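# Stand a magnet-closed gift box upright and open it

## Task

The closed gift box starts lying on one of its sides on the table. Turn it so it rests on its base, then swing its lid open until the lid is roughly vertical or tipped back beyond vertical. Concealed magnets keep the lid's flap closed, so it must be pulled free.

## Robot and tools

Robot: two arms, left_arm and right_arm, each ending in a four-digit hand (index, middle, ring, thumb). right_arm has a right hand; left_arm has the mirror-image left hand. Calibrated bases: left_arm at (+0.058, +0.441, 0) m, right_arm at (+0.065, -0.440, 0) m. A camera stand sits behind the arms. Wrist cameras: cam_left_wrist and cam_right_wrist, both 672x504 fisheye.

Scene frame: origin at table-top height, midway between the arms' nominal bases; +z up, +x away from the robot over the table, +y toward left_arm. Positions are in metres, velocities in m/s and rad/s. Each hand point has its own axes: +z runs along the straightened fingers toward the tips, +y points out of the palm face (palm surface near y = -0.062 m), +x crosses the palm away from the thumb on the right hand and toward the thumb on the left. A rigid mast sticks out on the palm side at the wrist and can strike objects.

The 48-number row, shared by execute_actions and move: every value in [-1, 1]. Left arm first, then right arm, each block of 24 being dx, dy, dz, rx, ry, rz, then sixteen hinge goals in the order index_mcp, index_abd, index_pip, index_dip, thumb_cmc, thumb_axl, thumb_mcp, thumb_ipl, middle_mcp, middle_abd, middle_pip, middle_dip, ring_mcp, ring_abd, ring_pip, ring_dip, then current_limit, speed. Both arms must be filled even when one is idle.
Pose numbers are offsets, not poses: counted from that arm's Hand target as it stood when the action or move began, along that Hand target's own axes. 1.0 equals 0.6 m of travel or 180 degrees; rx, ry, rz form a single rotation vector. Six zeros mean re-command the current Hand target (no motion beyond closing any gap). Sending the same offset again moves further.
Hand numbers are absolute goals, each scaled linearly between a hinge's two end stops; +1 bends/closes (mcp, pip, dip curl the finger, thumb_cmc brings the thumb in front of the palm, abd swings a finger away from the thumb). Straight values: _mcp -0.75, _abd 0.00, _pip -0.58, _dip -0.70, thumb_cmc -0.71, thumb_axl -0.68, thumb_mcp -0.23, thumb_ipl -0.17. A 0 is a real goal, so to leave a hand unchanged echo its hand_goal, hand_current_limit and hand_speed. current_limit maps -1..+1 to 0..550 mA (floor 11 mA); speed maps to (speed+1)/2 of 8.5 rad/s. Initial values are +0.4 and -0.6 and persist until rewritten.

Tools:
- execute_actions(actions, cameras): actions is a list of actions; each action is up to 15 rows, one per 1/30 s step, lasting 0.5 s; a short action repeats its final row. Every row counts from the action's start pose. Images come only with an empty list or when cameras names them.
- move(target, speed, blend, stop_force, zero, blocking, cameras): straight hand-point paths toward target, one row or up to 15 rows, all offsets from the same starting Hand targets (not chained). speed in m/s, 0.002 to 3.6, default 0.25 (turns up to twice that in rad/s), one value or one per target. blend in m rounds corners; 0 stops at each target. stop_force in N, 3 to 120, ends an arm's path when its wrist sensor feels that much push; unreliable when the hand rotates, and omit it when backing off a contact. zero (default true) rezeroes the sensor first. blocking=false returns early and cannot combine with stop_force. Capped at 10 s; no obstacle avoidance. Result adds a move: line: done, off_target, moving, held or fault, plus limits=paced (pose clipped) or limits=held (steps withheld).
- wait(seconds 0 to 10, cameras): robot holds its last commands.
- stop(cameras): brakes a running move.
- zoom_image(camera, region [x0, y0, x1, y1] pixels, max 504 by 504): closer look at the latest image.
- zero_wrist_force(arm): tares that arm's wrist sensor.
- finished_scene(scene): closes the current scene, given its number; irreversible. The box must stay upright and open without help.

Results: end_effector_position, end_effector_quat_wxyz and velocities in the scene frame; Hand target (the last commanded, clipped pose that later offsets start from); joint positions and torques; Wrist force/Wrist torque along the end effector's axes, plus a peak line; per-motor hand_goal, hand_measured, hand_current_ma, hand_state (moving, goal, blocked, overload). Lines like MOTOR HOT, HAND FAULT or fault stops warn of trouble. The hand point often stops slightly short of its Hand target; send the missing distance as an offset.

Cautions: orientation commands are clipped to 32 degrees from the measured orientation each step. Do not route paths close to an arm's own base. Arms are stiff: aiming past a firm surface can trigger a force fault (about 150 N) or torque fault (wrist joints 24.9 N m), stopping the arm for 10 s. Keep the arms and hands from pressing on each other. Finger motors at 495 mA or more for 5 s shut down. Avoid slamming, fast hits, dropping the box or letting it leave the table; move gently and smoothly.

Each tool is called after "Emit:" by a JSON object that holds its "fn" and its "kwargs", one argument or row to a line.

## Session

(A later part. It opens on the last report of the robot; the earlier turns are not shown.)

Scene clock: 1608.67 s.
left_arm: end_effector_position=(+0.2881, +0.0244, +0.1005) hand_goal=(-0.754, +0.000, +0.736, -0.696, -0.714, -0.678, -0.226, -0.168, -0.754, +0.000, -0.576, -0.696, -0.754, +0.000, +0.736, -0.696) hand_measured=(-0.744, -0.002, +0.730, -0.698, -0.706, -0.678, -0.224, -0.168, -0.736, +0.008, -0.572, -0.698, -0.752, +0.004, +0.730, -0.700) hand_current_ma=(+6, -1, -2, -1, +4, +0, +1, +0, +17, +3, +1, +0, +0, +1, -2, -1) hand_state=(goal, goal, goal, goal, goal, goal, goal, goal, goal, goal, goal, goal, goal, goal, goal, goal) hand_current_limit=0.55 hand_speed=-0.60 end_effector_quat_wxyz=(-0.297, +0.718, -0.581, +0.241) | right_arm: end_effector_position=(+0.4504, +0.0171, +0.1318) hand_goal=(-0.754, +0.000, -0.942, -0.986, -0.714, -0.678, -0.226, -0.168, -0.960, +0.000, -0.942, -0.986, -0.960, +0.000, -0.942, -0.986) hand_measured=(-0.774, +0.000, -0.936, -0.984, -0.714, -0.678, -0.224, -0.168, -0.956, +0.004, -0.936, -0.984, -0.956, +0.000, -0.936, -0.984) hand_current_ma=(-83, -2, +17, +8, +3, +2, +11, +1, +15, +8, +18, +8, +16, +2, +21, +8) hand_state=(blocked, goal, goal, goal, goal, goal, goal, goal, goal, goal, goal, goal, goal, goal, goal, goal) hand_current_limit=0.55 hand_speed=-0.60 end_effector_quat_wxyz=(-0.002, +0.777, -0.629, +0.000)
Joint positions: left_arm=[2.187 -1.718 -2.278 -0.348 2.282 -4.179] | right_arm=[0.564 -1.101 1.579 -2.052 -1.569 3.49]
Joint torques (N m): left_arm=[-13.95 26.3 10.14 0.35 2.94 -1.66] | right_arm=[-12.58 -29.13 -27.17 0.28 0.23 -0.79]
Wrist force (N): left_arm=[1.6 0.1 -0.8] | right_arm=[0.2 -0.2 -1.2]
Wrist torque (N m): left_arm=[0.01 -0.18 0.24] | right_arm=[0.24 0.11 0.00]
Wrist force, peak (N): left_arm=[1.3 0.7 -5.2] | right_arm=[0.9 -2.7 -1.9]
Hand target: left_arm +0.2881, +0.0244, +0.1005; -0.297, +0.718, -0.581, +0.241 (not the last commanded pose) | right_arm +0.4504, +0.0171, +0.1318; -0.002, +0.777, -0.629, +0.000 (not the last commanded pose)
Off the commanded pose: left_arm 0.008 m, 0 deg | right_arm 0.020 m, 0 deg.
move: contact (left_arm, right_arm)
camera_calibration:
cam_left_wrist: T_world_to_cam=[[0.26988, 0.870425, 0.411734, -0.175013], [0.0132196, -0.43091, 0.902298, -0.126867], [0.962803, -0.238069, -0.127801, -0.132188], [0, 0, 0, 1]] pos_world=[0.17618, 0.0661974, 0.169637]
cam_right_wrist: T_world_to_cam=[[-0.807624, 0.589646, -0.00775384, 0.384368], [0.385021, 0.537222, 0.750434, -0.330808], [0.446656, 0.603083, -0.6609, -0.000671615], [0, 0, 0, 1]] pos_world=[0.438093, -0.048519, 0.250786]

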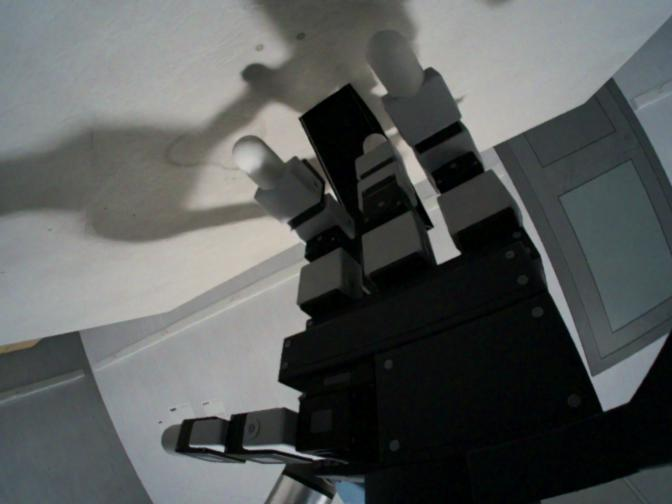

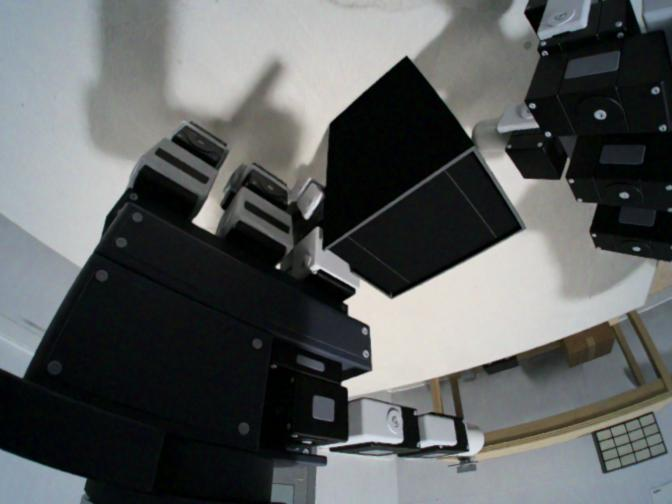

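Emit:
{"fn": "move", "kwargs": {
  "target": [
    [0,0.01,-0.01,0,0,0,-0.754,0,0.737,-0.696,-0.714,-0.678,-0.226,-0.168,-0.754,0,-0.576,-0.696,-0.754,0,0.737,-0.696,0.55,-0.6,0,0,0,0,0,0,-0.754,0,-0.942,-0.986,-0.714,-0.678,-0.226,-0.168,-0.959,0,-0.942,-0.986,-0.959,0,-0.942,-0.986,0.7,-0.6],
    [-0.03,0.01,-0.01,0,0,0,-0.754,0,0.737,-0.696,-0.714,-0.678,-0.226,-0.168,-0.754,0,-0.576,-0.696,-0.754,0,0.737,-0.696,0.7,-0.6,0,0,0,0,0,0,-0.754,0,-0.942,-0.986,-0.714,-0.678,-0.226,-0.168,-0.959,0,-0.942,-0.986,-0.959,0,-0.942,-0.986,0.7,-0.6]
  ],
  "speed": 0.03
}}

Emit:
{"fn": "move", "kwargs": {
  "target": [0,-0.025,0.025,0,0,0,-0.754,0,0.737,-0.696,-0.714,-0.678,-0.226,-0.168,-0.754,0,-0.576,-0.696,-0.754,0,0.737,-0.696,0.7,-0.6,0,0,0,0,0,0,-0.754,0,-0.942,-0.986,-0.714,-0.678,-0.226,-0.168,-0.959,0,-0.942,-0.986,-0.959,0,-0.942,-0.986,0.7,-0.6],
  "speed": 0.015,
  "stop_force": 10,
  "cameras": ["all"]
}}

Emit:
{"fn": "zoom_image", "kwargs": {
  "camera": "cam_right_wrist",
  "region": [230, 0, 530, 300]
}}

Scene clock: 1633.60 s.
left_arm: end_effector_position=(+0.2761, +0.0403, +0.1005) hand_goal=(-0.754, +0.000, +0.736, -0.696, -0.714, -0.678, -0.226, -0.168, -0.754, +0.000, -0.576, -0.696, -0.754, +0.000, +0.736, -0.696) hand_measured=(-0.744, -0.002, +0.730, -0.698, -0.706, -0.678, -0.224, -0.168, -0.736, +0.004, -0.572, -0.698, -0.752, +0.004, +0.730, -0.700) hand_current_ma=(+6, -1, -2, -1, +4, +0, +1, +0, +16, +1, +1, +0, +0, +1, -2, -1) hand_state=(goal, goal, goal, goal, goal, goal, goal, goal, goal, goal, goal, goal, goal, goal, goal, goal) hand_current_limit=0.70 hand_speed=-0.60 end_effector_quat_wxyz=(-0.297, +0.718, -0.581, +0.241) | right_arm: end_effector_position=(+0.4504, +0.0171, +0.1318) hand_goal=(-0.754, +0.000, -0.942, -0.986, -0.714, -0.678, -0.226, -0.168, -0.960, +0.000, -0.942, -0.986, -0.960, +0.000, -0.942, -0.986) hand_measured=(-0.758, +0.000, -0.936, -0.984, -0.714, -0.678, -0.224, -0.168, -0.956, +0.004, -0.936, -0.984, -0.956, +0.000, -0.936, -0.984) hand_current_ma=(-10, -2, +17, +8, +3, +2, +11, +1, +15, +8, +18, +8, +16, +2, +21, +8) hand_state=(goal, goal, goal, goal, goal, goal, goal, goal, goal, goal, goal, goal, goal, goal, goal, goal) hand_current_limit=0.70 hand_speed=-0.60 end_effector_quat_wxyz=(-0.002, +0.777, -0.629, +0.000)
Joint positions: left_arm=[2.185 -1.677 -2.327 -0.342 2.282 -4.181] | right_arm=[0.564 -1.101 1.579 -2.052 -1.569 3.49]
Joint torques (N m): left_arm=[14.09 24.99 11.44 4.6 -0.44 2.11] | right_arm=[-12.67 -31.56 -27.27 -3.36 2.08 -0.37]
Wrist force (N): left_arm=[2.1 0.0 0.9] | right_arm=[-0.4 1.1 -1.1]
Wrist torque (N m): left_arm=[-0.10 -0.17 0.20] | right_arm=[0.24 0.11 -0.07]
Wrist force, peak (N): left_arm=[2.2 0.2 1.0] | right_arm=[0.1 -0.3 -1.6]
Hand target: left_arm +0.2761, +0.0403, +0.1005; -0.297, +0.718, -0.581, +0.241 | right_arm +0.4504, +0.0171, +0.1318; -0.002, +0.777, -0.629, +0.000
Off the commanded pose: left_arm 0.000 m, 0 deg | right_arm 0.000 m, 0 deg.
move: done

Scene clock: 1636.07 s.
left_arm: end_effector_position=(+0.2968, +0.0447, +0.1005) hand_goal=(-0.754, +0.000, +0.736, -0.696, -0.714, -0.678, -0.226, -0.168, -0.754, +0.000, -0.576, -0.696, -0.754, +0.000, +0.736, -0.696) hand_measured=(-0.744, -0.002, +0.730, -0.698, -0.706, -0.678, -0.224, -0.168, -0.736, +0.004, -0.572, -0.698, -0.752, +0.004, +0.730, -0.700) hand_current_ma=(+6, -1, -2, -1, +4, +0, +1, +0, +17, +1, +1, +0, +0, +1, -2, -1) hand_state=(goal, goal, goal, goal, goal, goal, goal, goal, goal, goal, goal, goal, goal, goal, goal, goal) hand_current_limit=0.70 hand_speed=-0.60 end_effector_quat_wxyz=(-0.297, +0.718, -0.581, +0.241) | right_arm: end_effector_position=(+0.4504, +0.0171, +0.1318) hand_goal=(-0.754, +0.000, -0.942, -0.986, -0.714, -0.678, -0.226, -0.168, -0.960, +0.000, -0.942, -0.986, -0.960, +0.000, -0.942, -0.986) hand_measured=(-0.762, +0.000, -0.936, -0.984, -0.714, -0.678, -0.224, -0.168, -0.956, +0.004, -0.936, -0.984, -0.956, +0.000, -0.936, -0.984) hand_current_ma=(-27, -2, +17, +8, +3, +2, +11, +1, +15, +8, +18, +8, +16, +2, +21, +8) hand_state=(goal, goal, goal, goal, goal, goal, goal, goal, goal, goal, goal, goal, goal, goal, goal, goal) hand_current_limit=0.70 hand_speed=-0.60 end_effector_quat_wxyz=(-0.002, +0.777, -0.629, +0.000)
Joint positions: left_arm=[2.234 -1.693 -2.322 -0.293 2.264 -4.122] | right_arm=[0.564 -1.101 1.579 -2.052 -1.569 3.49]
Joint torques (N m): left_arm=[15.45 14.06 25.29 4.83 -0.24 1.93] | right_arm=[-12.77 -33.8 -26.63 -4.3 2.16 0.15]
Wrist force (N): left_arm=[1.7 1.1 -0.5] | right_arm=[0.0 -0.3 -1.2]
Wrist torque (N m): left_arm=[-0.02 -0.26 0.13] | right_arm=[0.24 0.15 -0.01]
Wrist force, peak (N): left_arm=[2.2 0.1 0.9] | right_arm=[-0.3 1.1 -1.2]
Hand target: left_arm +0.2968, +0.0447, +0.1005; -0.297, +0.718, -0.581, +0.241 | right_arm +0.4504, +0.0171, +0.1318; -0.002, +0.777, -0.629, +0.000
Off the commanded pose: left_arm 0.000 m, 0 deg | right_arm 0.000 m, 0 deg.
move: done
camera_calibration:
cam_left_wrist: T_world_to_cam=[[0.26988, 0.870425, 0.411734, -0.19497], [0.0132196, -0.43091, 0.902298, -0.118279], [0.962803, -0.238069, -0.127801, -0.135852], [0, 0, 0, 1]] pos_world=[0.18498, 0.0863974, 0.169637]
cam_right_wrist: T_world_to_cam=[[-0.807624, 0.589646, -0.00775384, 0.384368], [0.385021, 0.537222, 0.750434, -0.330808], [0.446656, 0.603083, -0.6609, -0.000671615], [0, 0, 0, 1]] pos_world=[0.438093, -0.048519, 0.250786]

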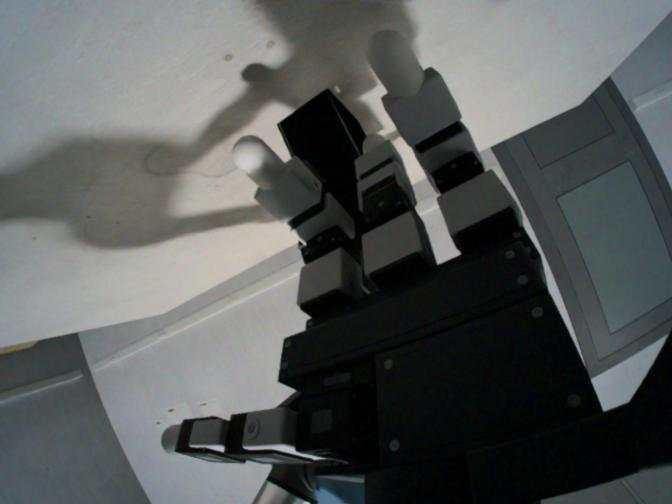

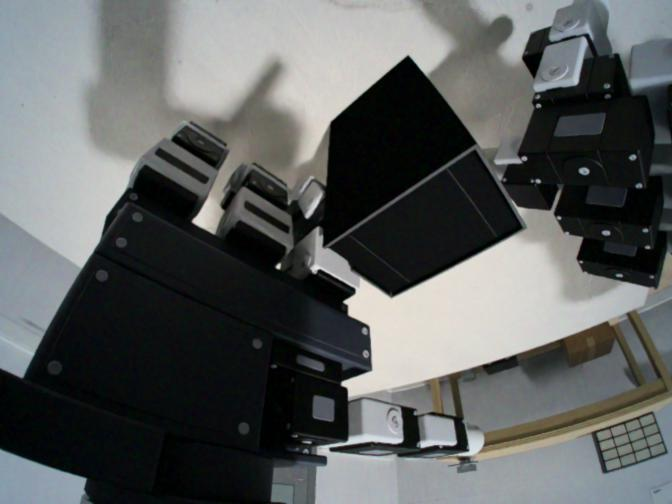

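Scaled by 1.680 from the camera's 672x504 image, which has a finer 960x720 frame.

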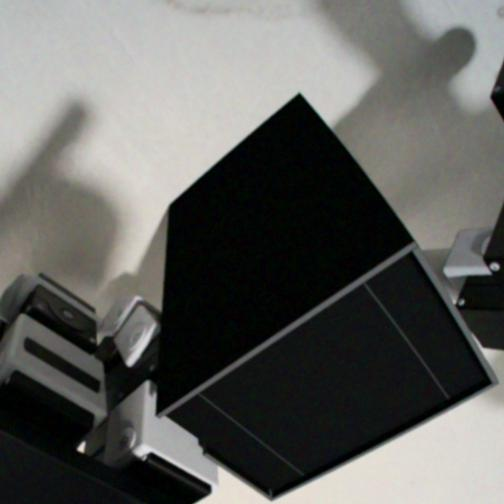

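Emit:
{"fn": "move", "kwargs": {
  "target": [0,-0.01,0.01,0,0,0,-0.754,0,0.737,-0.696,-0.714,-0.678,-0.226,-0.168,-0.754,0,-0.576,-0.696,-0.754,0,0.737,-0.696,0.7,-0.6,0,0.01,0,0,0,0,-0.754,0,-0.942,-0.986,-0.714,-0.678,-0.226,-0.168,-0.959,0,-0.942,-0.986,-0.959,0,-0.942,-0.986,0.7,-0.6],
  "speed": 0.01,
  "stop_force": 20
}}

Emit:
{"fn": "move", "kwargs": {
  "target": [0,0,0,0,0,0,-0.754,0,0.737,-0.696,-0.714,-0.678,-0.226,-0.168,-0.754,0,-0.576,-0.696,-0.754,0,0.737,-0.696,0.7,-0.6,-0.025,0,0,0,0,0,-0.754,0,-0.942,-0.986,-0.714,-0.678,-0.226,-0.168,-0.959,0,-0.942,-0.986,-0.959,0,-0.942,-0.986,0.7,-0.6],
  "speed": 0.015,
  "cameras": ["all"]
}}

Emit:
{"fn": "zoom_image", "kwargs": {
  "camera": "cam_right_wrist",
  "region": [230, 0, 530, 300]
}}

Scene clock: 1650.77 s.
left_arm: end_effector_position=(+0.3039, +0.0462, +0.1005) hand_goal=(-0.754, +0.000, +0.736, -0.696, -0.714, -0.678, -0.226, -0.168, -0.754, +0.000, -0.576, -0.696, -0.754, +0.000, +0.736, -0.696) hand_measured=(-0.744, -0.002, +0.730, -0.698, -0.706, -0.678, -0.224, -0.168, -0.672, +0.056, -0.576, -0.698, -0.752, +0.004, +0.730, -0.700) hand_current_ma=(+6, -1, -2, -1, +4, +0, +1, +0, +190, +76, +0, +0, +0, +1, -2, -1) hand_state=(goal, goal, goal, goal, goal, goal, goal, goal, blocked, blocked, goal, goal, goal, goal, goal, goal) hand_current_limit=0.70 hand_speed=-0.60 end_effector_quat_wxyz=(-0.297, +0.718, -0.581, +0.241) | right_arm: end_effector_position=(+0.4454, +0.0161, +0.1319) hand_goal=(-0.754, +0.000, -0.942, -0.986, -0.714, -0.678, -0.226, -0.168, -0.960, +0.000, -0.942, -0.986, -0.960, +0.000, -0.942, -0.986) hand_measured=(-0.796, +0.002, -0.936, -0.984, -0.714, -0.678, -0.224, -0.168, -0.956, +0.004, -0.936, -0.984, -0.956, +0.000, -0.936, -0.984) hand_current_ma=(-180, +6, +17, +8, +3, +2, +11, +1, +15, +8, +18, +8, +16, +2, +21, +8) hand_state=(blocked, goal, goal, goal, goal, goal, goal, goal, goal, goal, goal, goal, goal, goal, goal, goal) hand_current_limit=0.70 hand_speed=-0.60 end_effector_quat_wxyz=(-0.002, +0.777, -0.629, +0.000)
Joint positions: left_arm=[2.251 -1.699 -2.32 -0.277 2.257 -4.102] | right_arm=[0.566 -1.111 1.593 -2.057 -1.569 3.493]
Joint torques (N m): left_arm=[-7.39 23.47 14.06 1.46 3.95 -2.05] | right_arm=[-2.26 -25.13 -18.9 3.69 1.46 -1.76]
Wrist force (N): left_arm=[-3.2 9.5 -17.4] | right_arm=[5.3 -19.0 -5.5]
Wrist torque (N m): left_arm=[1.25 -0.75 -0.21] | right_arm=[0.24 -0.06 0.94]
Wrist force, peak (N): left_arm=[-4.0 12.6 -22.1] | right_arm=[5.6 -23.7 -5.2]
Hand target: left_arm +0.3039, +0.0462, +0.1005; -0.297, +0.718, -0.581, +0.241 (not the last commanded pose) | right_arm +0.4454, +0.0161, +0.1319; -0.002, +0.777, -0.629, +0.000 (not the last commanded pose)
Off the commanded pose: left_arm 0.001 m, 0 deg | right_arm 0.001 m, 0 deg.
move: contact (left_arm, right_arm)

Scene clock: 1652.10 s.
left_arm: end_effector_position=(+0.3039, +0.0462, +0.1005) hand_goal=(-0.754, +0.000, +0.736, -0.696, -0.714, -0.678, -0.226, -0.168, -0.754, +0.000, -0.576, -0.696, -0.754, +0.000, +0.736, -0.696) hand_measured=(-0.744, -0.002, +0.730, -0.698, -0.706, -0.678, -0.224, -0.168, -0.640, +0.064, -0.562, -0.698, -0.752, +0.004, +0.730, -0.700) hand_current_ma=(+6, -1, -2, -1, +4, +0, +1, +0, +318, +92, +10, +0, +0, +1, -2, -1) hand_state=(goal, goal, goal, goal, goal, goal, goal, goal, moving, blocked, goal, goal, goal, goal, goal, goal) hand_current_limit=0.70 hand_speed=-0.60 end_effector_quat_wxyz=(-0.297, +0.718, -0.581, +0.241) | right_arm: end_effector_position=(+0.4423, +0.0305, +0.1319) hand_goal=(-0.754, +0.000, -0.942, -0.986, -0.714, -0.678, -0.226, -0.168, -0.960, +0.000, -0.942, -0.986, -0.960, +0.000, -0.942, -0.986) hand_measured=(-0.812, +0.002, -0.936, -0.984, -0.714, -0.678, -0.224, -0.168, -0.956, +0.004, -0.936, -0.984, -0.956, +0.000, -0.936, -0.984) hand_current_ma=(-262, +6, +17, +8, +3, +2, +11, +1, +15, +8, +17, +8, +16, +2, +20, +8) hand_state=(blocked, goal, goal, goal, goal, goal, goal, goal, goal, goal, goal, goal, goal, goal, goal, goal) hand_current_limit=0.70 hand_speed=-0.60 end_effector_quat_wxyz=(-0.002, +0.777, -0.629, +0.000) end_effector_velocity=(+0.000, +0.002, +0.000) end_effector_angular_velocity=(+0.000, -0.001, +0.000)
Joint positions: left_arm=[2.251 -1.699 -2.32 -0.277 2.257 -4.102] | right_arm=[0.588 -1.094 1.567 -2.048 -1.569 3.514]
Joint velocities: left_arm=[within noise] | right_arm=[0.003 0.002 -0.005 0.001 -0.001 0.003]
Joint torques (N m): left_arm=[-6.14 17.44 18.51 2.91 1.46 -1.2] | right_arm=[20.15 -26.07 -20.01 3.8 0.7 0.86]
Wrist force (N): left_arm=[-3.5 8.1 -16.5] | right_arm=[4.6 -16.8 -6.2]
Wrist torque (N m): left_arm=[0.92 -0.89 -0.34] | right_arm=[0.53 -0.01 0.79]
Wrist force, peak (N): left_arm=[-6.1 8.8 -20.6] | right_arm=[7.9 -21.3 -8.2]
Hand target: left_arm +0.3039, +0.0462, +0.1005; -0.297, +0.718, -0.581, +0.241 | right_arm +0.4423, +0.0307, +0.1319; -0.002, +0.777, -0.629, +0.000
Off the commanded pose: left_arm 0.000 m, 0 deg | right_arm 0.000 m, 0 deg.
move: done
camera_calibration:
cam_left_wrist: T_world_to_cam=[[0.269881, 0.87037, 0.41185, -0.198248], [0.0131862, -0.431022, 0.902245, -0.117792], [0.962803, -0.238068, -0.127801, -0.142318], [0, 0, 0, 1]] pos_world=[0.19208, 0.087897, 0.169737]
cam_right_wrist: T_world_to_cam=[[-0.807614, 0.58966, -0.00776873, 0.369925], [0.384946, 0.537121, 0.750545, -0.334887], [0.446739, 0.60316, -0.660774, -0.00519973], [0, 0, 0, 1]] pos_world=[0.429993, -0.0351189, 0.250786]

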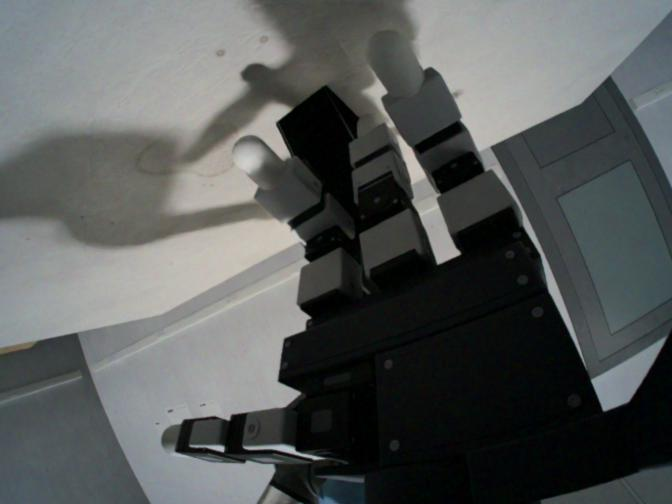

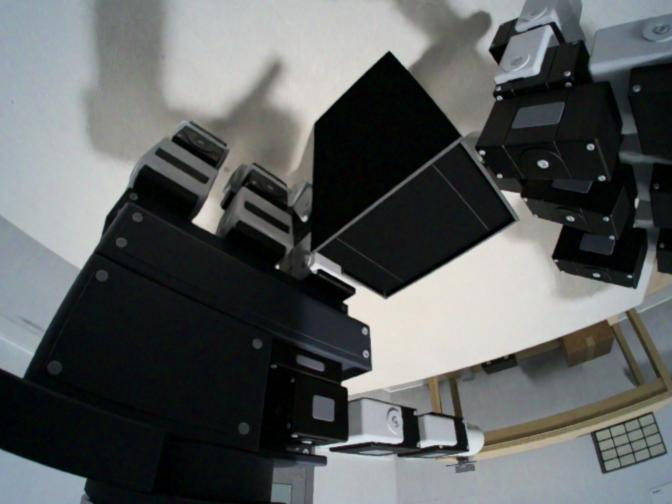

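Scaled by 1.680 from the camera's 672x504 image, which has a finer 960x720 frame.

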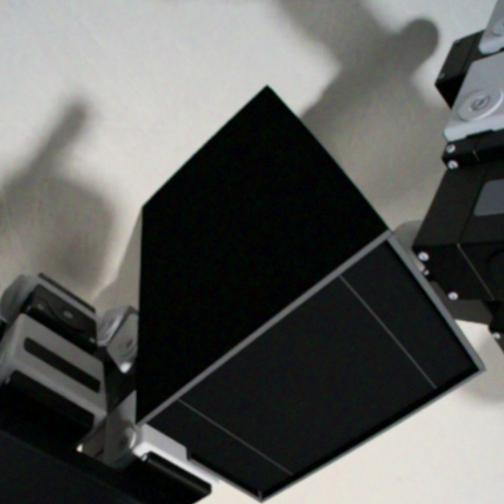

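Emit:
{"fn": "move", "kwargs": {
  "target": [
    [0,0.012,-0.012,0,0,0,-0.754,0,0.737,-0.696,-0.714,-0.678,-0.226,-0.168,-0.754,0,-0.576,-0.696,-0.754,0,0.737,-0.696,0.4,-0.6,0.01,-0.03,0,0,0,0,-0.754,0,-0.942,-0.986,-0.714,-0.678,-0.226,-0.168,-0.959,0,-0.942,-0.986,-0.959,0,-0.942,-0.986,0.4,-0.6],
    [0,0.035,-0.035,0,0,0,-0.754,0,0.737,-0.696,-0.714,-0.678,-0.226,-0.168,-0.754,0,-0.576,-0.696,-0.754,0,0.737,-0.696,0.4,-0.6,0.05,-0.17,-0.07,0,0,0,-0.754,0,-0.576,-0.696,-0.714,-0.678,-0.226,-0.168,-0.754,0,-0.576,-0.696,-0.754,0,-0.576,-0.696,0.4,-0.6]
  ],
  "speed": 0.06,
  "cameras": ["all"]
}}

Emit:
{"fn": "zoom_image", "kwargs": {
  "camera": "cam_right_wrist",
  "region": [330, 0, 580, 200]
}}

Emit:
{"fn": "zoom_image", "kwargs": {
  "camera": "cam_left_wrist",
  "region": [240, 60, 440, 260]
}}

Scene clock: 1727.93 s.
left_arm: end_effector_position=(+0.2749, +0.0400, +0.1005) hand_goal=(-0.754, +0.000, +0.736, -0.696, -0.714, -0.678, -0.226, -0.168, -0.754, +0.000, -0.576, -0.696, -0.754, +0.000, +0.736, -0.696) hand_measured=(-0.744, -0.002, +0.730, -0.698, -0.706, -0.678, -0.224, -0.168, -0.734, +0.004, -0.570, -0.696, -0.752, +0.004, +0.730, -0.700) hand_current_ma=(+6, -1, -2, -1, +4, +0, +1, +0, +18, +1, +3, +0, +0, +1, -2, -1) hand_state=(goal, goal, goal, goal, goal, goal, goal, goal, goal, goal, goal, goal, goal, goal, goal, goal) hand_current_limit=0.40 hand_speed=-0.60 end_effector_quat_wxyz=(-0.297, +0.718, -0.581, +0.241) | right_arm: end_effector_position=(+0.5482, +0.0224, +0.1741) hand_goal=(-0.754, +0.000, -0.576, -0.696, -0.714, -0.678, -0.226, -0.168, -0.754, +0.000, -0.576, -0.696, -0.754, +0.000, -0.576, -0.696) hand_measured=(-0.754, +0.002, -0.578, -0.698, -0.714, -0.678, -0.224, -0.168, -0.754, +0.004, -0.578, -0.698, -0.754, +0.000, -0.578, -0.698) hand_current_ma=(+0, +6, -7, -8, +3, +2, +11, +1, -1, +8, -6, -8, -1, +2, -7, -8) hand_state=(goal, goal, goal, goal, goal, goal, goal, goal, goal, goal, goal, goal, goal, goal, goal, goal) hand_current_limit=0.40 hand_speed=-0.60 end_effector_quat_wxyz=(-0.002, +0.777, -0.629, +0.000)
Joint positions: left_arm=[2.182 -1.676 -2.327 -0.345 2.283 -4.185] | right_arm=[0.498 -0.964 1.244 -1.854 -1.568 3.425]
Joint torques (N m): left_arm=[-15 24.87 11.65 0.72 3.06 -1.78] | right_arm=[-12.85 -36.88 -29.47 -0.03 -1.6 -0.78]
Wrist force (N): left_arm=[2.0 0.0 0.9] | right_arm=[-0.5 1.2 -0.8]
Wrist torque (N m): left_arm=[-0.11 -0.16 0.27] | right_arm=[0.22 0.08 0.01]
Wrist force, peak (N): left_arm=[-3.5 8.4 -17.0] | right_arm=[4.8 -17.7 -6.5]
Hand target: left_arm +0.2749, +0.0400, +0.1005; -0.297, +0.718, -0.581, +0.241 | right_arm +0.5482, +0.0224, +0.1741; -0.002, +0.777, -0.629, +0.000
Off the commanded pose: left_arm 0.000 m, 0 deg | right_arm 0.000 m, 0 deg.
move: done
camera_calibration:
cam_left_wrist: T_world_to_cam=[[0.269881, 0.870388, 0.411813, -0.184993], [0.0131968, -0.430986, 0.902262, -0.120088], [0.962803, -0.238068, -0.127801, -0.115776], [0, 0, 0, 1]] pos_world=[0.16298, 0.0816971, 0.169737]
cam_right_wrist: T_world_to_cam=[[-0.807591, 0.589692, -0.00772502, 0.460532], [0.384994, 0.537086, 0.750546, -0.403002], [0.44674, 0.60316, -0.660773, -0.0197398], [0, 0, 0, 1]] pos_world=[0.535893, -0.0432189, 0.292986]

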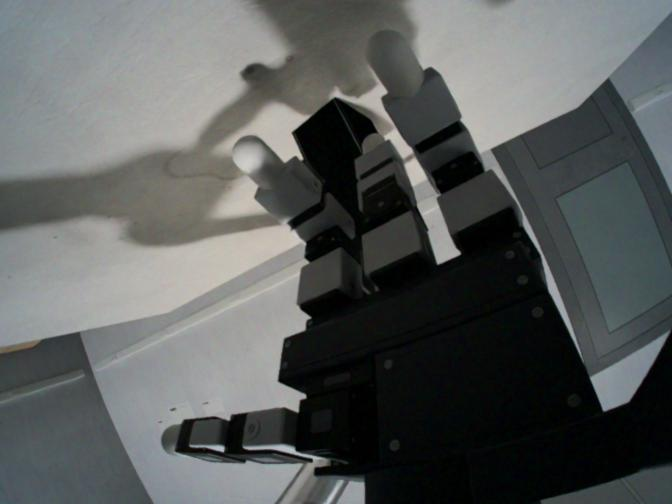

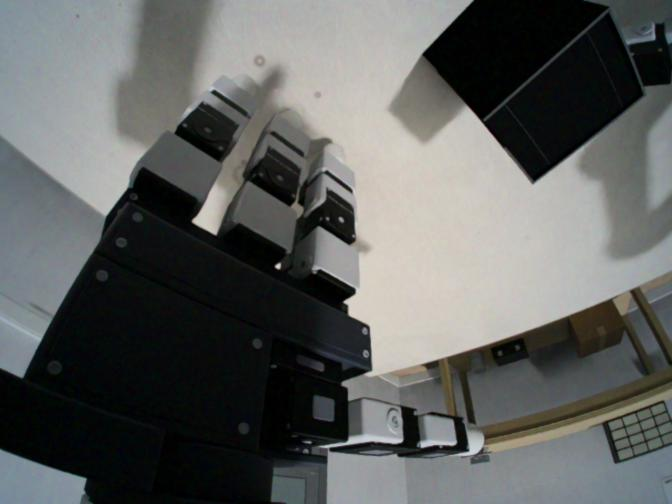

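Scaled by 2.016 from the camera's 672x504 image, which has a finer 960x720 frame.

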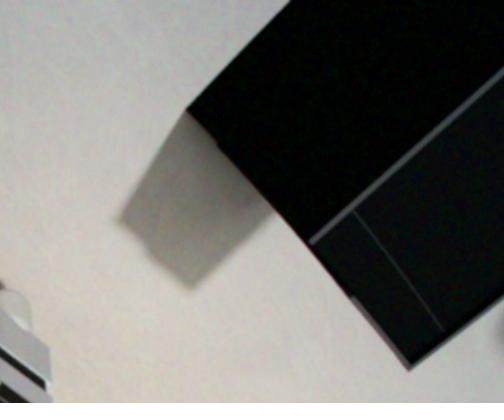

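Scaled by 2.520 from the camera's 672x504 image, which has a finer 960x720 frame.

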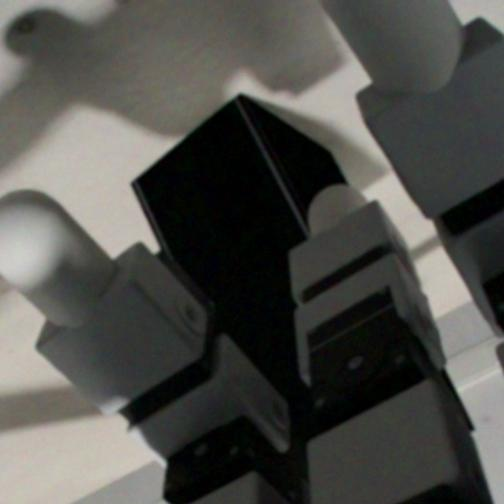

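Emit:
{"fn": "move", "kwargs": {
  "target": [0.088,-0.0045,-0.0285,0,-0.0118,-0.0118,-0.754,0,0.737,-0.696,-0.714,-0.678,-0.226,-0.168,-0.754,0,-0.576,-0.696,-0.754,0,0.737,-0.696,0.4,-0.6,-0.027,-0.0815,-0.043,0,0,-0.0167,-0.754,0,-0.576,-0.696,-0.714,-0.678,-0.226,-0.168,-0.754,0,-0.576,-0.696,-0.754,0,-0.576,-0.696,0.4,-0.6],
  "speed": 0.1
}}

Emit:
{"fn": "move", "kwargs": {
  "target": [0,0,0,0,0,0,-0.754,0,0.737,-0.696,-0.714,-0.678,-0.226,-0.168,-0.754,0,-0.576,-0.696,-0.754,0,0.737,-0.696,0.4,-0.6,0,0,0,0,-0.5,0,-0.754,0,-0.576,-0.696,-0.714,-0.678,-0.226,-0.168,-0.754,0,-0.576,-0.696,-0.754,0,-0.576,-0.696,0.4,-0.6],
  "speed": 0.25
}}

Emit:
{"fn": "move", "kwargs": {
  "target": [0,0,0,0,0,0,-0.754,0,0.737,-0.696,-0.714,-0.678,-0.226,-0.168,-0.754,0,-0.576,-0.696,-0.754,0,0.737,-0.696,0.4,-0.6,0,0,0,0,0,0,-0.754,0,0.737,-0.696,-0.714,-0.678,-0.226,-0.168,-0.754,0,0.737,-0.696,-0.754,0,0.737,-0.696,0.4,-0.3],
  "cameras": ["all"]
}}

Scene clock: 1759.10 s.
left_arm: end_effector_position=(+0.2759, -0.0137, +0.1145) hand_goal=(-0.754, +0.000, +0.736, -0.696, -0.714, -0.678, -0.226, -0.168, -0.754, +0.000, -0.576, -0.696, -0.754, +0.000, +0.736, -0.696) hand_measured=(-0.744, -0.002, +0.730, -0.698, -0.706, -0.678, -0.224, -0.168, -0.736, +0.004, -0.570, -0.696, -0.752, +0.004, +0.730, -0.700) hand_current_ma=(+6, -1, -2, -1, +4, +0, +1, +0, +18, +1, +3, +0, +0, +1, -2, -1) hand_state=(goal, goal, goal, goal, goal, goal, goal, goal, goal, goal, goal, goal, goal, goal, goal, goal) hand_current_limit=0.40 hand_speed=-0.60 end_effector_quat_wxyz=(-0.304, +0.733, -0.562, +0.233) | right_arm: end_effector_position=(+0.5926, +0.0483, +0.2001) hand_goal=(-0.754, +0.000, -0.576, -0.696, -0.714, -0.678, -0.226, -0.168, -0.754, +0.000, -0.576, -0.696, -0.754, +0.000, -0.576, -0.696) hand_measured=(-0.754, +0.002, -0.578, -0.698, -0.714, -0.678, -0.224, -0.168, -0.754, +0.004, -0.578, -0.698, -0.754, +0.000, -0.578, -0.698) hand_current_ma=(+0, +6, -7, -8, +3, +2, +11, +1, -1, +8, -6, -8, -1, +2, -7, -8) hand_state=(goal, goal, goal, goal, goal, goal, goal, goal, goal, goal, goal, goal, goal, goal, goal, goal) hand_current_limit=0.40 hand_speed=-0.60 end_effector_quat_wxyz=(-0.002, +0.793, -0.609, +0.000)
Joint positions: left_arm=[2.109 -1.742 -2.158 -0.556 2.322 -4.345] | right_arm=[0.506 -0.837 0.961 -1.699 -1.568 3.38]
Joint torques (N m): left_arm=[-14.68 17.28 26.59 0.43 3.04 -1.69] | right_arm=[11.33 -41.91 -30.66 0.16 -2.21 -0.71]
Wrist force (N): left_arm=[1.7 0.1 0.5] | right_arm=[0.0 1.0 -0.8]
Wrist torque (N m): left_arm=[-0.11 -0.17 0.26] | right_arm=[0.20 0.03 0.08]
Wrist force, peak (N): left_arm=[2.1 0.0 0.9] | right_arm=[-0.1 1.2 -1.5]
Hand target: left_arm +0.2759, -0.0137, +0.1145; -0.304, +0.733, -0.562, +0.233 | right_arm +0.5926, +0.0483, +0.2001; -0.002, +0.793, -0.609, +0.000
Off the commanded pose: left_arm 0.000 m, 0 deg | right_arm 0.000 m, 0 deg.
move: done

Scene clock: 1763.23 s.
left_arm: end_effector_position=(+0.2759, -0.0137, +0.1145) hand_goal=(-0.754, +0.000, +0.736, -0.696, -0.714, -0.678, -0.226, -0.168, -0.754, +0.000, -0.576, -0.696, -0.754, +0.000, +0.736, -0.696) hand_measured=(-0.744, -0.002, +0.730, -0.698, -0.706, -0.678, -0.224, -0.168, -0.736, +0.004, -0.570, -0.696, -0.752, +0.004, +0.730, -0.700) hand_current_ma=(+6, -1, -2, -1, +4, +0, +1, +0, +18, +1, +3, +0, +0, +1, -2, -1) hand_state=(goal, goal, goal, goal, goal, goal, goal, goal, goal, goal, goal, goal, goal, goal, goal, goal) hand_current_limit=0.40 hand_speed=-0.60 end_effector_quat_wxyz=(-0.304, +0.733, -0.562, +0.233) | right_arm: end_effector_position=(+0.5925, +0.0488, +0.2001) hand_goal=(-0.754, +0.000, -0.576, -0.696, -0.714, -0.678, -0.226, -0.168, -0.754, +0.000, -0.576, -0.696, -0.754, +0.000, -0.576, -0.696) hand_measured=(-0.754, +0.002, -0.578, -0.698, -0.714, -0.678, -0.224, -0.168, -0.754, +0.002, -0.578, -0.698, -0.754, +0.002, -0.578, -0.698) hand_current_ma=(+0, +6, -7, -8, +3, +2, +9, +1, -1, +8, -6, -8, -1, +3, -7, -8) hand_state=(goal, goal, goal, goal, goal, goal, goal, goal, goal, goal, goal, goal, goal, goal, goal, goal) hand_current_limit=0.40 hand_speed=-0.60 end_effector_quat_wxyz=(-0.440, +0.556, -0.443, -0.549)
Joint positions: left_arm=[2.109 -1.742 -2.158 -0.556 2.322 -4.345] | right_arm=[0.225 -0.766 1.442 -1.923 -0.01 2.815]
Joint torques (N m): left_arm=[-14.02 17.31 25.94 0.62 2.99 -1.63] | right_arm=[11.26 -68.98 -25.2 0.08 4.28 -0.56]
Wrist force (N): left_arm=[1.5 -0.1 0.5] | right_arm=[-1.2 3.1 0.4]
Wrist torque (N m): left_arm=[-0.13 -0.15 0.25] | right_arm=[0.39 0.18 0.03]
Wrist force, peak (N): left_arm=[2.0 0.3 0.6] | right_arm=[-1.2 3.2 0.4]
Hand target: left_arm +0.2759, -0.0137, +0.1145; -0.304, +0.733, -0.562, +0.233 | right_arm +0.5926, +0.0483, +0.2001; -0.432, +0.561, -0.429, -0.561
Off the commanded pose: left_arm 0.000 m, 0 deg | right_arm 0.001 m, 2 deg.
move: done

Scene clock: 1764.07 s.
left_arm: end_effector_position=(+0.2759, -0.0137, +0.1145) hand_goal=(-0.754, +0.000, +0.736, -0.696, -0.714, -0.678, -0.226, -0.168, -0.754, +0.000, -0.576, -0.696, -0.754, +0.000, +0.736, -0.696) hand_measured=(-0.744, -0.002, +0.730, -0.698, -0.706, -0.678, -0.224, -0.168, -0.736, +0.004, -0.570, -0.696, -0.752, +0.004, +0.730, -0.700) hand_current_ma=(+6, -1, -2, -1, +4, +0, +1, +0, +18, +1, +3, +0, +0, +1, -2, -1) hand_state=(goal, goal, goal, goal, goal, goal, goal, goal, goal, goal, goal, goal, goal, goal, goal, goal) hand_current_limit=0.40 hand_speed=-0.60 end_effector_quat_wxyz=(-0.304, +0.733, -0.562, +0.233) | right_arm: end_effector_position=(+0.5925, +0.0488, +0.2001) hand_goal=(-0.754, +0.000, +0.736, -0.696, -0.714, -0.678, -0.226, -0.168, -0.754, +0.000, +0.736, -0.696, -0.754, +0.000, +0.736, -0.696) hand_measured=(-0.754, +0.002, +0.734, -0.698, -0.714, -0.678, -0.224, -0.168, -0.754, +0.002, +0.734, -0.698, -0.754, +0.002, +0.734, -0.698) hand_current_ma=(+0, +6, -8, -8, +3, +2, +9, +1, -1, +8, -7, -8, -1, +3, -8, -8) hand_state=(goal, goal, goal, goal, goal, goal, goal, goal, goal, goal, goal, goal, goal, goal, goal, goal) hand_current_limit=0.40 hand_speed=-0.30 end_effector_quat_wxyz=(-0.440, +0.556, -0.443, -0.549)
Joint positions: left_arm=[2.109 -1.742 -2.158 -0.556 2.322 -4.345] | right_arm=[0.225 -0.766 1.442 -1.923 -0.01 2.815]
Joint torques (N m): left_arm=[-14.37 18.13 25.96 0.54 2.95 -1.77] | right_arm=[11.43 -68.87 -22.39 0.13 4.29 -0.74]
Wrist force (N): left_arm=[1.6 0.0 0.7] | right_arm=[-1.2 2.8 0.5]
Wrist torque (N m): left_arm=[-0.13 -0.15 0.25] | right_arm=[0.36 0.14 -0.02]
Wrist force, peak (N): left_arm=[1.8 0.1 0.6] | right_arm=[-1.1 3.2 0.3]
Hand target: left_arm +0.2759, -0.0137, +0.1145; -0.304, +0.733, -0.562, +0.233 | right_arm +0.5925, +0.0488, +0.2001; -0.440, +0.556, -0.443, -0.549 (not the last commanded pose)
Off the commanded pose: left_arm 0.000 m, 0 deg | right_arm 0.001 m, 2 deg.
move: done
camera_calibration:
cam_left_wrist: T_world_to_cam=[[0.223898, 0.88337, 0.411736, -0.131379], [0.0357796, -0.429626, 0.902298, -0.162119], [0.973956, -0.187291, -0.127799, -0.130175], [0, 0, 0, 1]] pos_world=[0.162001, 0.022025, 0.183737]
cam_right_wrist: T_world_to_cam=[[-0.656808, -0.132335, 0.742355, 0.276715], [0.640618, -0.617232, 0.456764, -0.490026], [0.397759, 0.775572, 0.490179, -0.247965], [0, 0, 0, 1]] pos_world=[0.594298, -0.0735262, 0.139953]

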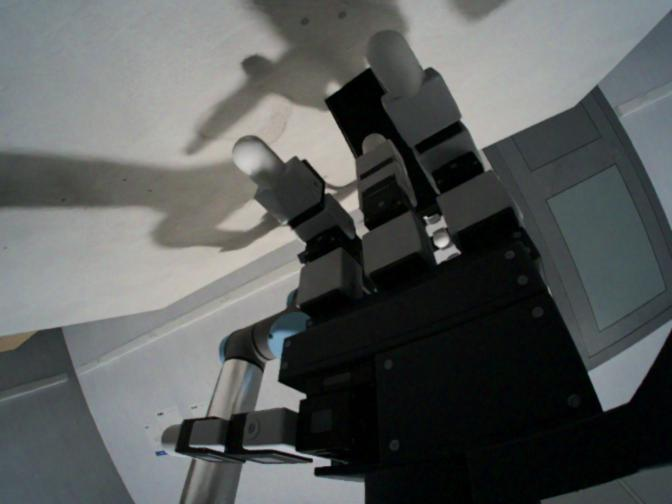

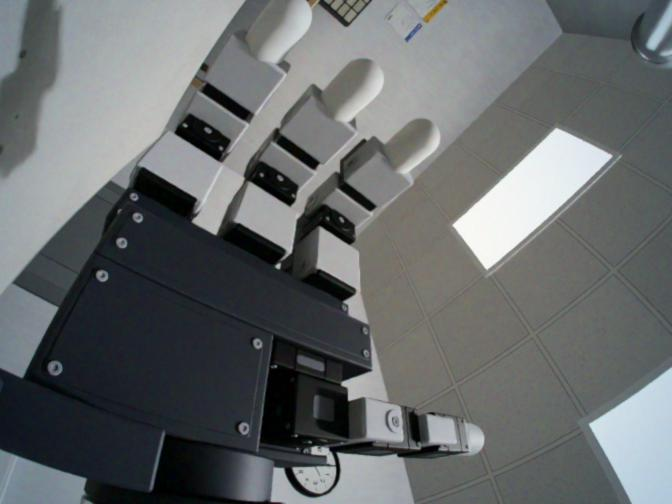

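Emit:
{"fn": "move", "kwargs": {
  "target": [
    [0,0,0,0,0,0,-0.754,0,0.737,-0.696,-0.714,-0.678,-0.226,-0.168,-0.754,0,-0.576,-0.696,-0.754,0,0.737,-0.696,0.4,-0.6,0.147,0,0,0,0,0,-0.754,0,0.737,-0.696,-0.714,-0.678,-0.226,-0.168,-0.754,0,0.737,-0.696,-0.754,0,0.737,-0.696,0.4,-0.6],
    [0,0,0,0,0,0,-0.754,0,0.737,-0.696,-0.714,-0.678,-0.226,-0.168,-0.754,0,-0.576,-0.696,-0.754,0,0.737,-0.696,0.4,-0.6,0.147,0.06,0,0,0,0,-0.754,0,0.737,-0.696,-0.714,-0.678,-0.226,-0.168,-0.754,0,0.737,-0.696,-0.754,0,0.737,-0.696,0.4,-0.6]
  ],
  "speed": 0.1,
  "blend": 0,
  "cameras": ["all"]
}}

Emit:
{"fn": "zoom_image", "kwargs": {
  "camera": "cam_right_wrist",
  "region": [200, 0, 500, 200]
}}

Emit:
{"fn": "zoom_image", "kwargs": {
  "camera": "cam_left_wrist",
  "region": [280, 30, 480, 260]
}}

Scene clock: 1785.27 s.
left_arm: end_effector_position=(+0.2759, -0.0137, +0.1145) hand_goal=(-0.754, +0.000, +0.736, -0.696, -0.714, -0.678, -0.226, -0.168, -0.754, +0.000, -0.576, -0.696, -0.754, +0.000, +0.736, -0.696) hand_measured=(-0.744, -0.002, +0.730, -0.698, -0.706, -0.678, -0.224, -0.168, -0.736, +0.004, -0.570, -0.696, -0.752, +0.004, +0.730, -0.700) hand_current_ma=(+6, -1, -2, -1, +4, +0, +1, +0, +18, +1, +3, +0, +0, +1, -2, -1) hand_state=(goal, goal, goal, goal, goal, goal, goal, goal, goal, goal, goal, goal, goal, goal, goal, goal) hand_current_limit=0.40 hand_speed=-0.60 end_effector_quat_wxyz=(-0.304, +0.733, -0.562, +0.233) | right_arm: end_effector_position=(+0.5580, +0.0401, +0.1118) hand_goal=(-0.754, +0.000, +0.736, -0.696, -0.714, -0.678, -0.226, -0.168, -0.754, +0.000, +0.736, -0.696, -0.754, +0.000, +0.736, -0.696) hand_measured=(-0.754, +0.002, +0.734, -0.698, -0.714, -0.678, -0.224, -0.168, -0.754, +0.002, +0.734, -0.698, -0.754, +0.002, +0.734, -0.698) hand_current_ma=(+0, +6, -8, -8, +3, +2, +8, +1, -1, +8, -7, -8, -1, +3, -8, -8) hand_state=(goal, goal, goal, goal, goal, goal, goal, goal, goal, goal, goal, goal, goal, goal, goal, goal) hand_current_limit=0.40 hand_speed=-0.60 end_effector_quat_wxyz=(-0.440, +0.556, -0.443, -0.549)
Joint positions: left_arm=[2.109 -1.742 -2.158 -0.556 2.322 -4.345] | right_arm=[0.223 -0.691 1.559 -1.999 -0.011 2.698]
Joint torques (N m): left_arm=[-14.47 17.18 26.08 0.53 3.02 -1.62] | right_arm=[-13.23 -66.96 -9.95 -4.51 -0.36 -0.79]
Wrist force (N): left_arm=[1.7 0.1 0.6] | right_arm=[-1.0 2.8 0.3]
Wrist torque (N m): left_arm=[-0.10 -0.16 0.26] | right_arm=[0.36 0.13 0.00]
Wrist force, peak (N): left_arm=[2.1 0.2 0.8] | right_arm=[-1.0 3.5 0.5]
Hand target: left_arm +0.2759, -0.0137, +0.1145; -0.304, +0.733, -0.562, +0.233 | right_arm +0.5578, +0.0401, +0.1118; -0.440, +0.556, -0.443, -0.549
Off the commanded pose: left_arm 0.000 m, 0 deg | right_arm 0.000 m, 0 deg.
move: done
camera_calibration:
cam_left_wrist: T_world_to_cam=[[0.223898, 0.88337, 0.411736, -0.131379], [0.0357796, -0.429626, 0.902298, -0.162119], [0.973956, -0.187291, -0.127799, -0.130175], [0, 0, 0, 1]] pos_world=[0.162001, 0.022025, 0.183737]
cam_right_wrist: T_world_to_cam=[[-0.656834, -0.132237, 0.74235, 0.318476], [0.64054, -0.617292, 0.456792, -0.432925], [0.397842, 0.775541, 0.490161, -0.18426], [0, 0, 0, 1]] pos_world=[0.559798, -0.0822261, 0.0516531]

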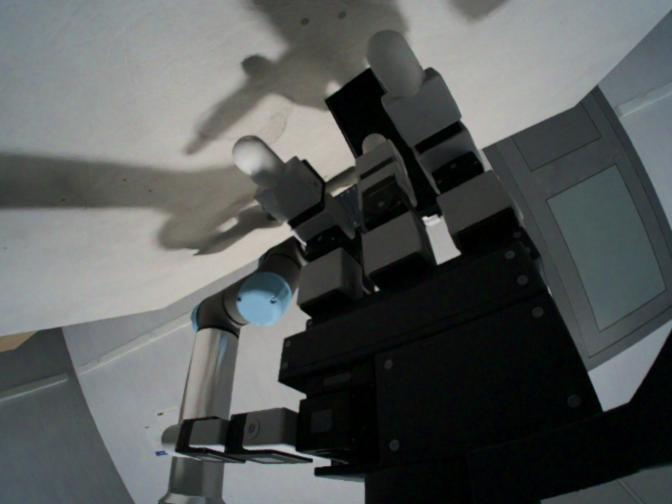

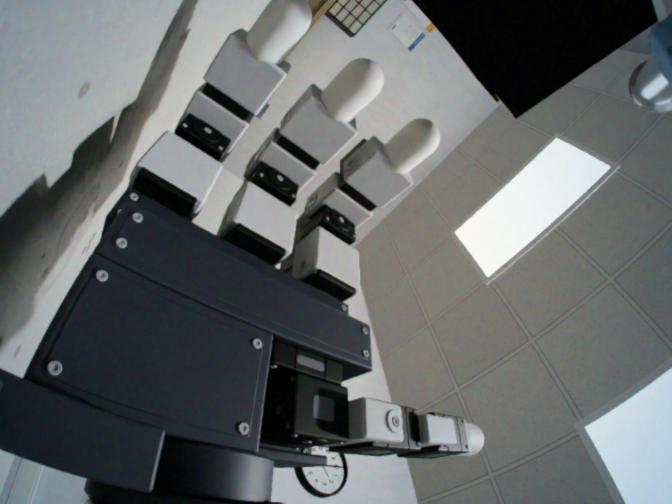

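Scaled by 1.680 from the camera's 672x504 image, which has a finer 960x720 frame.

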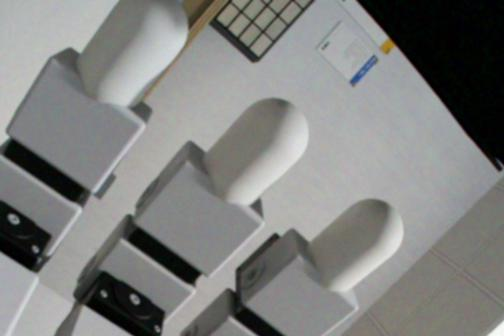

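Scaled by 2.191 from the camera's 672x504 image, which has a finer 960x720 frame.

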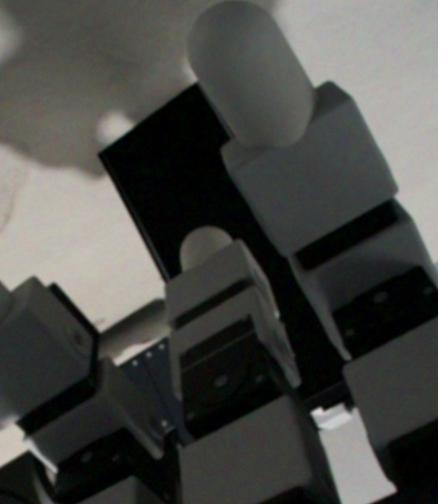

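Emit:
{"fn": "move", "kwargs": {
  "target": [0,-0.035,0.035,0,0,0,-0.754,0,0.737,-0.696,-0.714,-0.678,-0.226,-0.168,-0.754,0,-0.576,-0.696,-0.754,0,0.737,-0.696,0.5,-0.6,0,0.1,0,0,0,0,-0.754,0,0.737,-0.696,-0.714,-0.678,-0.226,-0.168,-0.754,0,0.737,-0.696,-0.754,0,0.737,-0.696,0.5,-0.6],
  "speed": 0.015,
  "stop_force": 3,
  "cameras": ["all"]
}}

Emit:
{"fn": "zoom_image", "kwargs": {
  "camera": "cam_right_wrist",
  "region": [200, 0, 500, 200]
}}

Emit:
{"fn": "zoom_image", "kwargs": {
  "camera": "cam_left_wrist",
  "region": [280, 30, 480, 260]
}}

Scene clock: 1801.47 s.
left_arm: end_effector_position=(+0.2935, -0.0090, +0.1145) hand_goal=(-0.754, +0.000, +0.736, -0.696, -0.714, -0.678, -0.226, -0.168, -0.754, +0.000, -0.576, -0.696, -0.754, +0.000, +0.736, -0.696) hand_measured=(-0.744, -0.002, +0.732, -0.698, -0.706, -0.678, -0.224, -0.168, -0.734, +0.002, -0.570, -0.696, -0.752, +0.004, +0.730, -0.700) hand_current_ma=(+6, -1, -2, -1, +4, +0, +1, +0, +19, +1, +2, +0, +0, +1, -2, -1) hand_state=(goal, goal, goal, goal, goal, goal, goal, goal, goal, goal, goal, goal, goal, goal, goal, goal) hand_current_limit=0.50 hand_speed=-0.60 end_effector_quat_wxyz=(-0.304, +0.733, -0.562, +0.233) | right_arm: end_effector_position=(+0.5220, +0.0320, +0.1117) hand_goal=(-0.754, +0.000, +0.736, -0.696, -0.714, -0.678, -0.226, -0.168, -0.754, +0.000, +0.736, -0.696, -0.754, +0.000, +0.736, -0.696) hand_measured=(-0.764, +0.002, +0.736, -0.698, -0.714, -0.678, -0.224, -0.168, -0.762, +0.002, +0.734, -0.698, -0.758, +0.002, +0.734, -0.698) hand_current_ma=(-40, +6, -2, -5, +3, +2, +8, +1, -30, +8, -6, -8, -12, +3, -8, -8) hand_state=(goal, goal, goal, goal, goal, goal, goal, goal, goal, goal, goal, goal, goal, goal, goal, goal) hand_current_limit=0.50 hand_speed=-0.60 end_effector_quat_wxyz=(-0.440, +0.556, -0.443, -0.549)
Joint positions: left_arm=[2.148 -1.75 -2.159 -0.512 2.311 -4.295] | right_arm=[0.223 -0.749 1.679 -2.023 -0.011 2.66]
Joint torques (N m): left_arm=[-14.11 26.84 12.5 0.41 2.94 -1.73] | right_arm=[-4.72 -35.37 -20.77 0.33 -0.27 1.84]
Wrist force (N): left_arm=[1.9 0.0 -0.9] | right_arm=[-1.1 2.3 0.5]
Wrist torque (N m): left_arm=[0.01 -0.21 0.27] | right_arm=[0.46 0.13 -0.07]
Wrist force, peak (N): left_arm=[1.4 0.6 -5.3] | right_arm=[-1.2 3.3 0.6]
Hand target: left_arm +0.2935, -0.0090, +0.1145; -0.304, +0.733, -0.562, +0.233 (not the last commanded pose) | right_arm +0.5220, +0.0320, +0.1117; -0.440, +0.556, -0.443, -0.549 (not the last commanded pose)
Off the commanded pose: left_arm 0.012 m, 0 deg | right_arm 0.023 m, 0 deg.
move: contact (left_arm, right_arm)
camera_calibration:
cam_left_wrist: T_world_to_cam=[[0.223942, 0.883307, 0.411847, -0.139498], [0.0358399, -0.429757, 0.902233, -0.160725], [0.973943, -0.187287, -0.127898, -0.146417], [0, 0, 0, 1]] pos_world=[0.179601, 0.0267245, 0.183737]
cam_right_wrist: T_world_to_cam=[[-0.656808, -0.132335, 0.742355, 0.293811], [0.640618, -0.617232, 0.456764, -0.414854], [0.397759, 0.775572, 0.490179, -0.163561], [0, 0, 0, 1]] pos_world=[0.523798, -0.0903262, 0.0515531]

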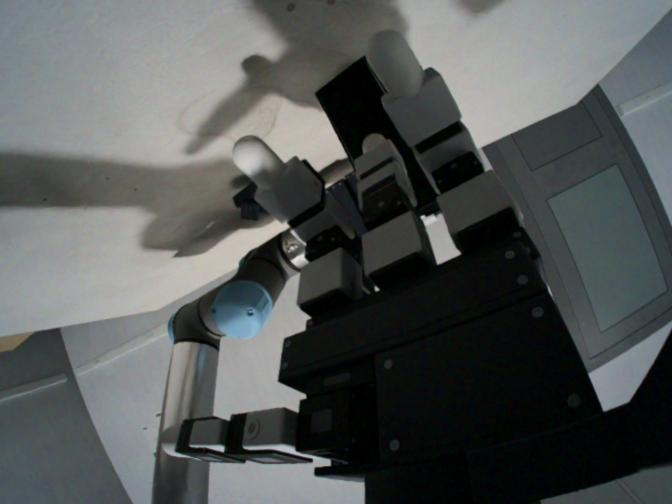

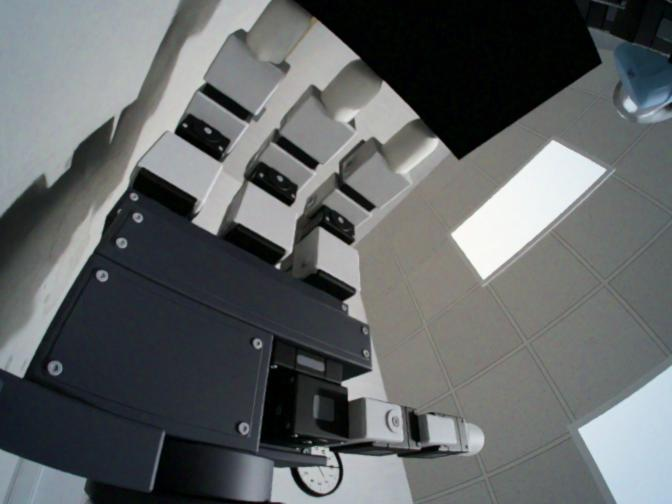

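Scaled by 1.680 from the camera's 672x504 image, which has a finer 960x720 frame.

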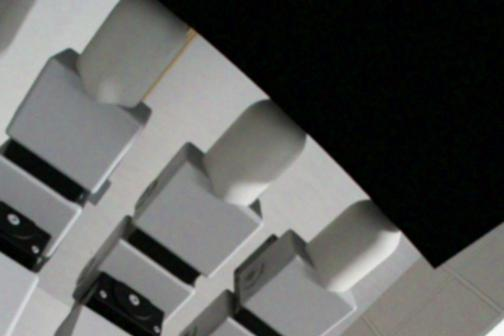

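Scaled by 2.191 from the camera's 672x504 image, which has a finer 960x720 frame.

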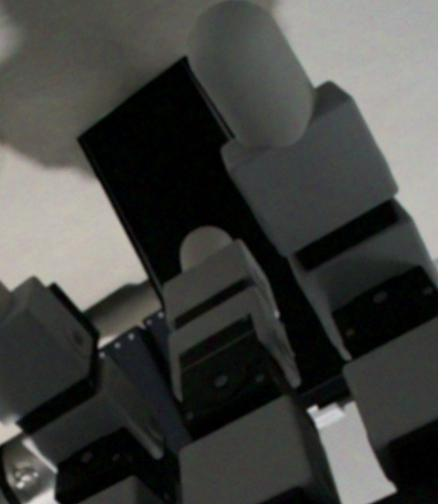

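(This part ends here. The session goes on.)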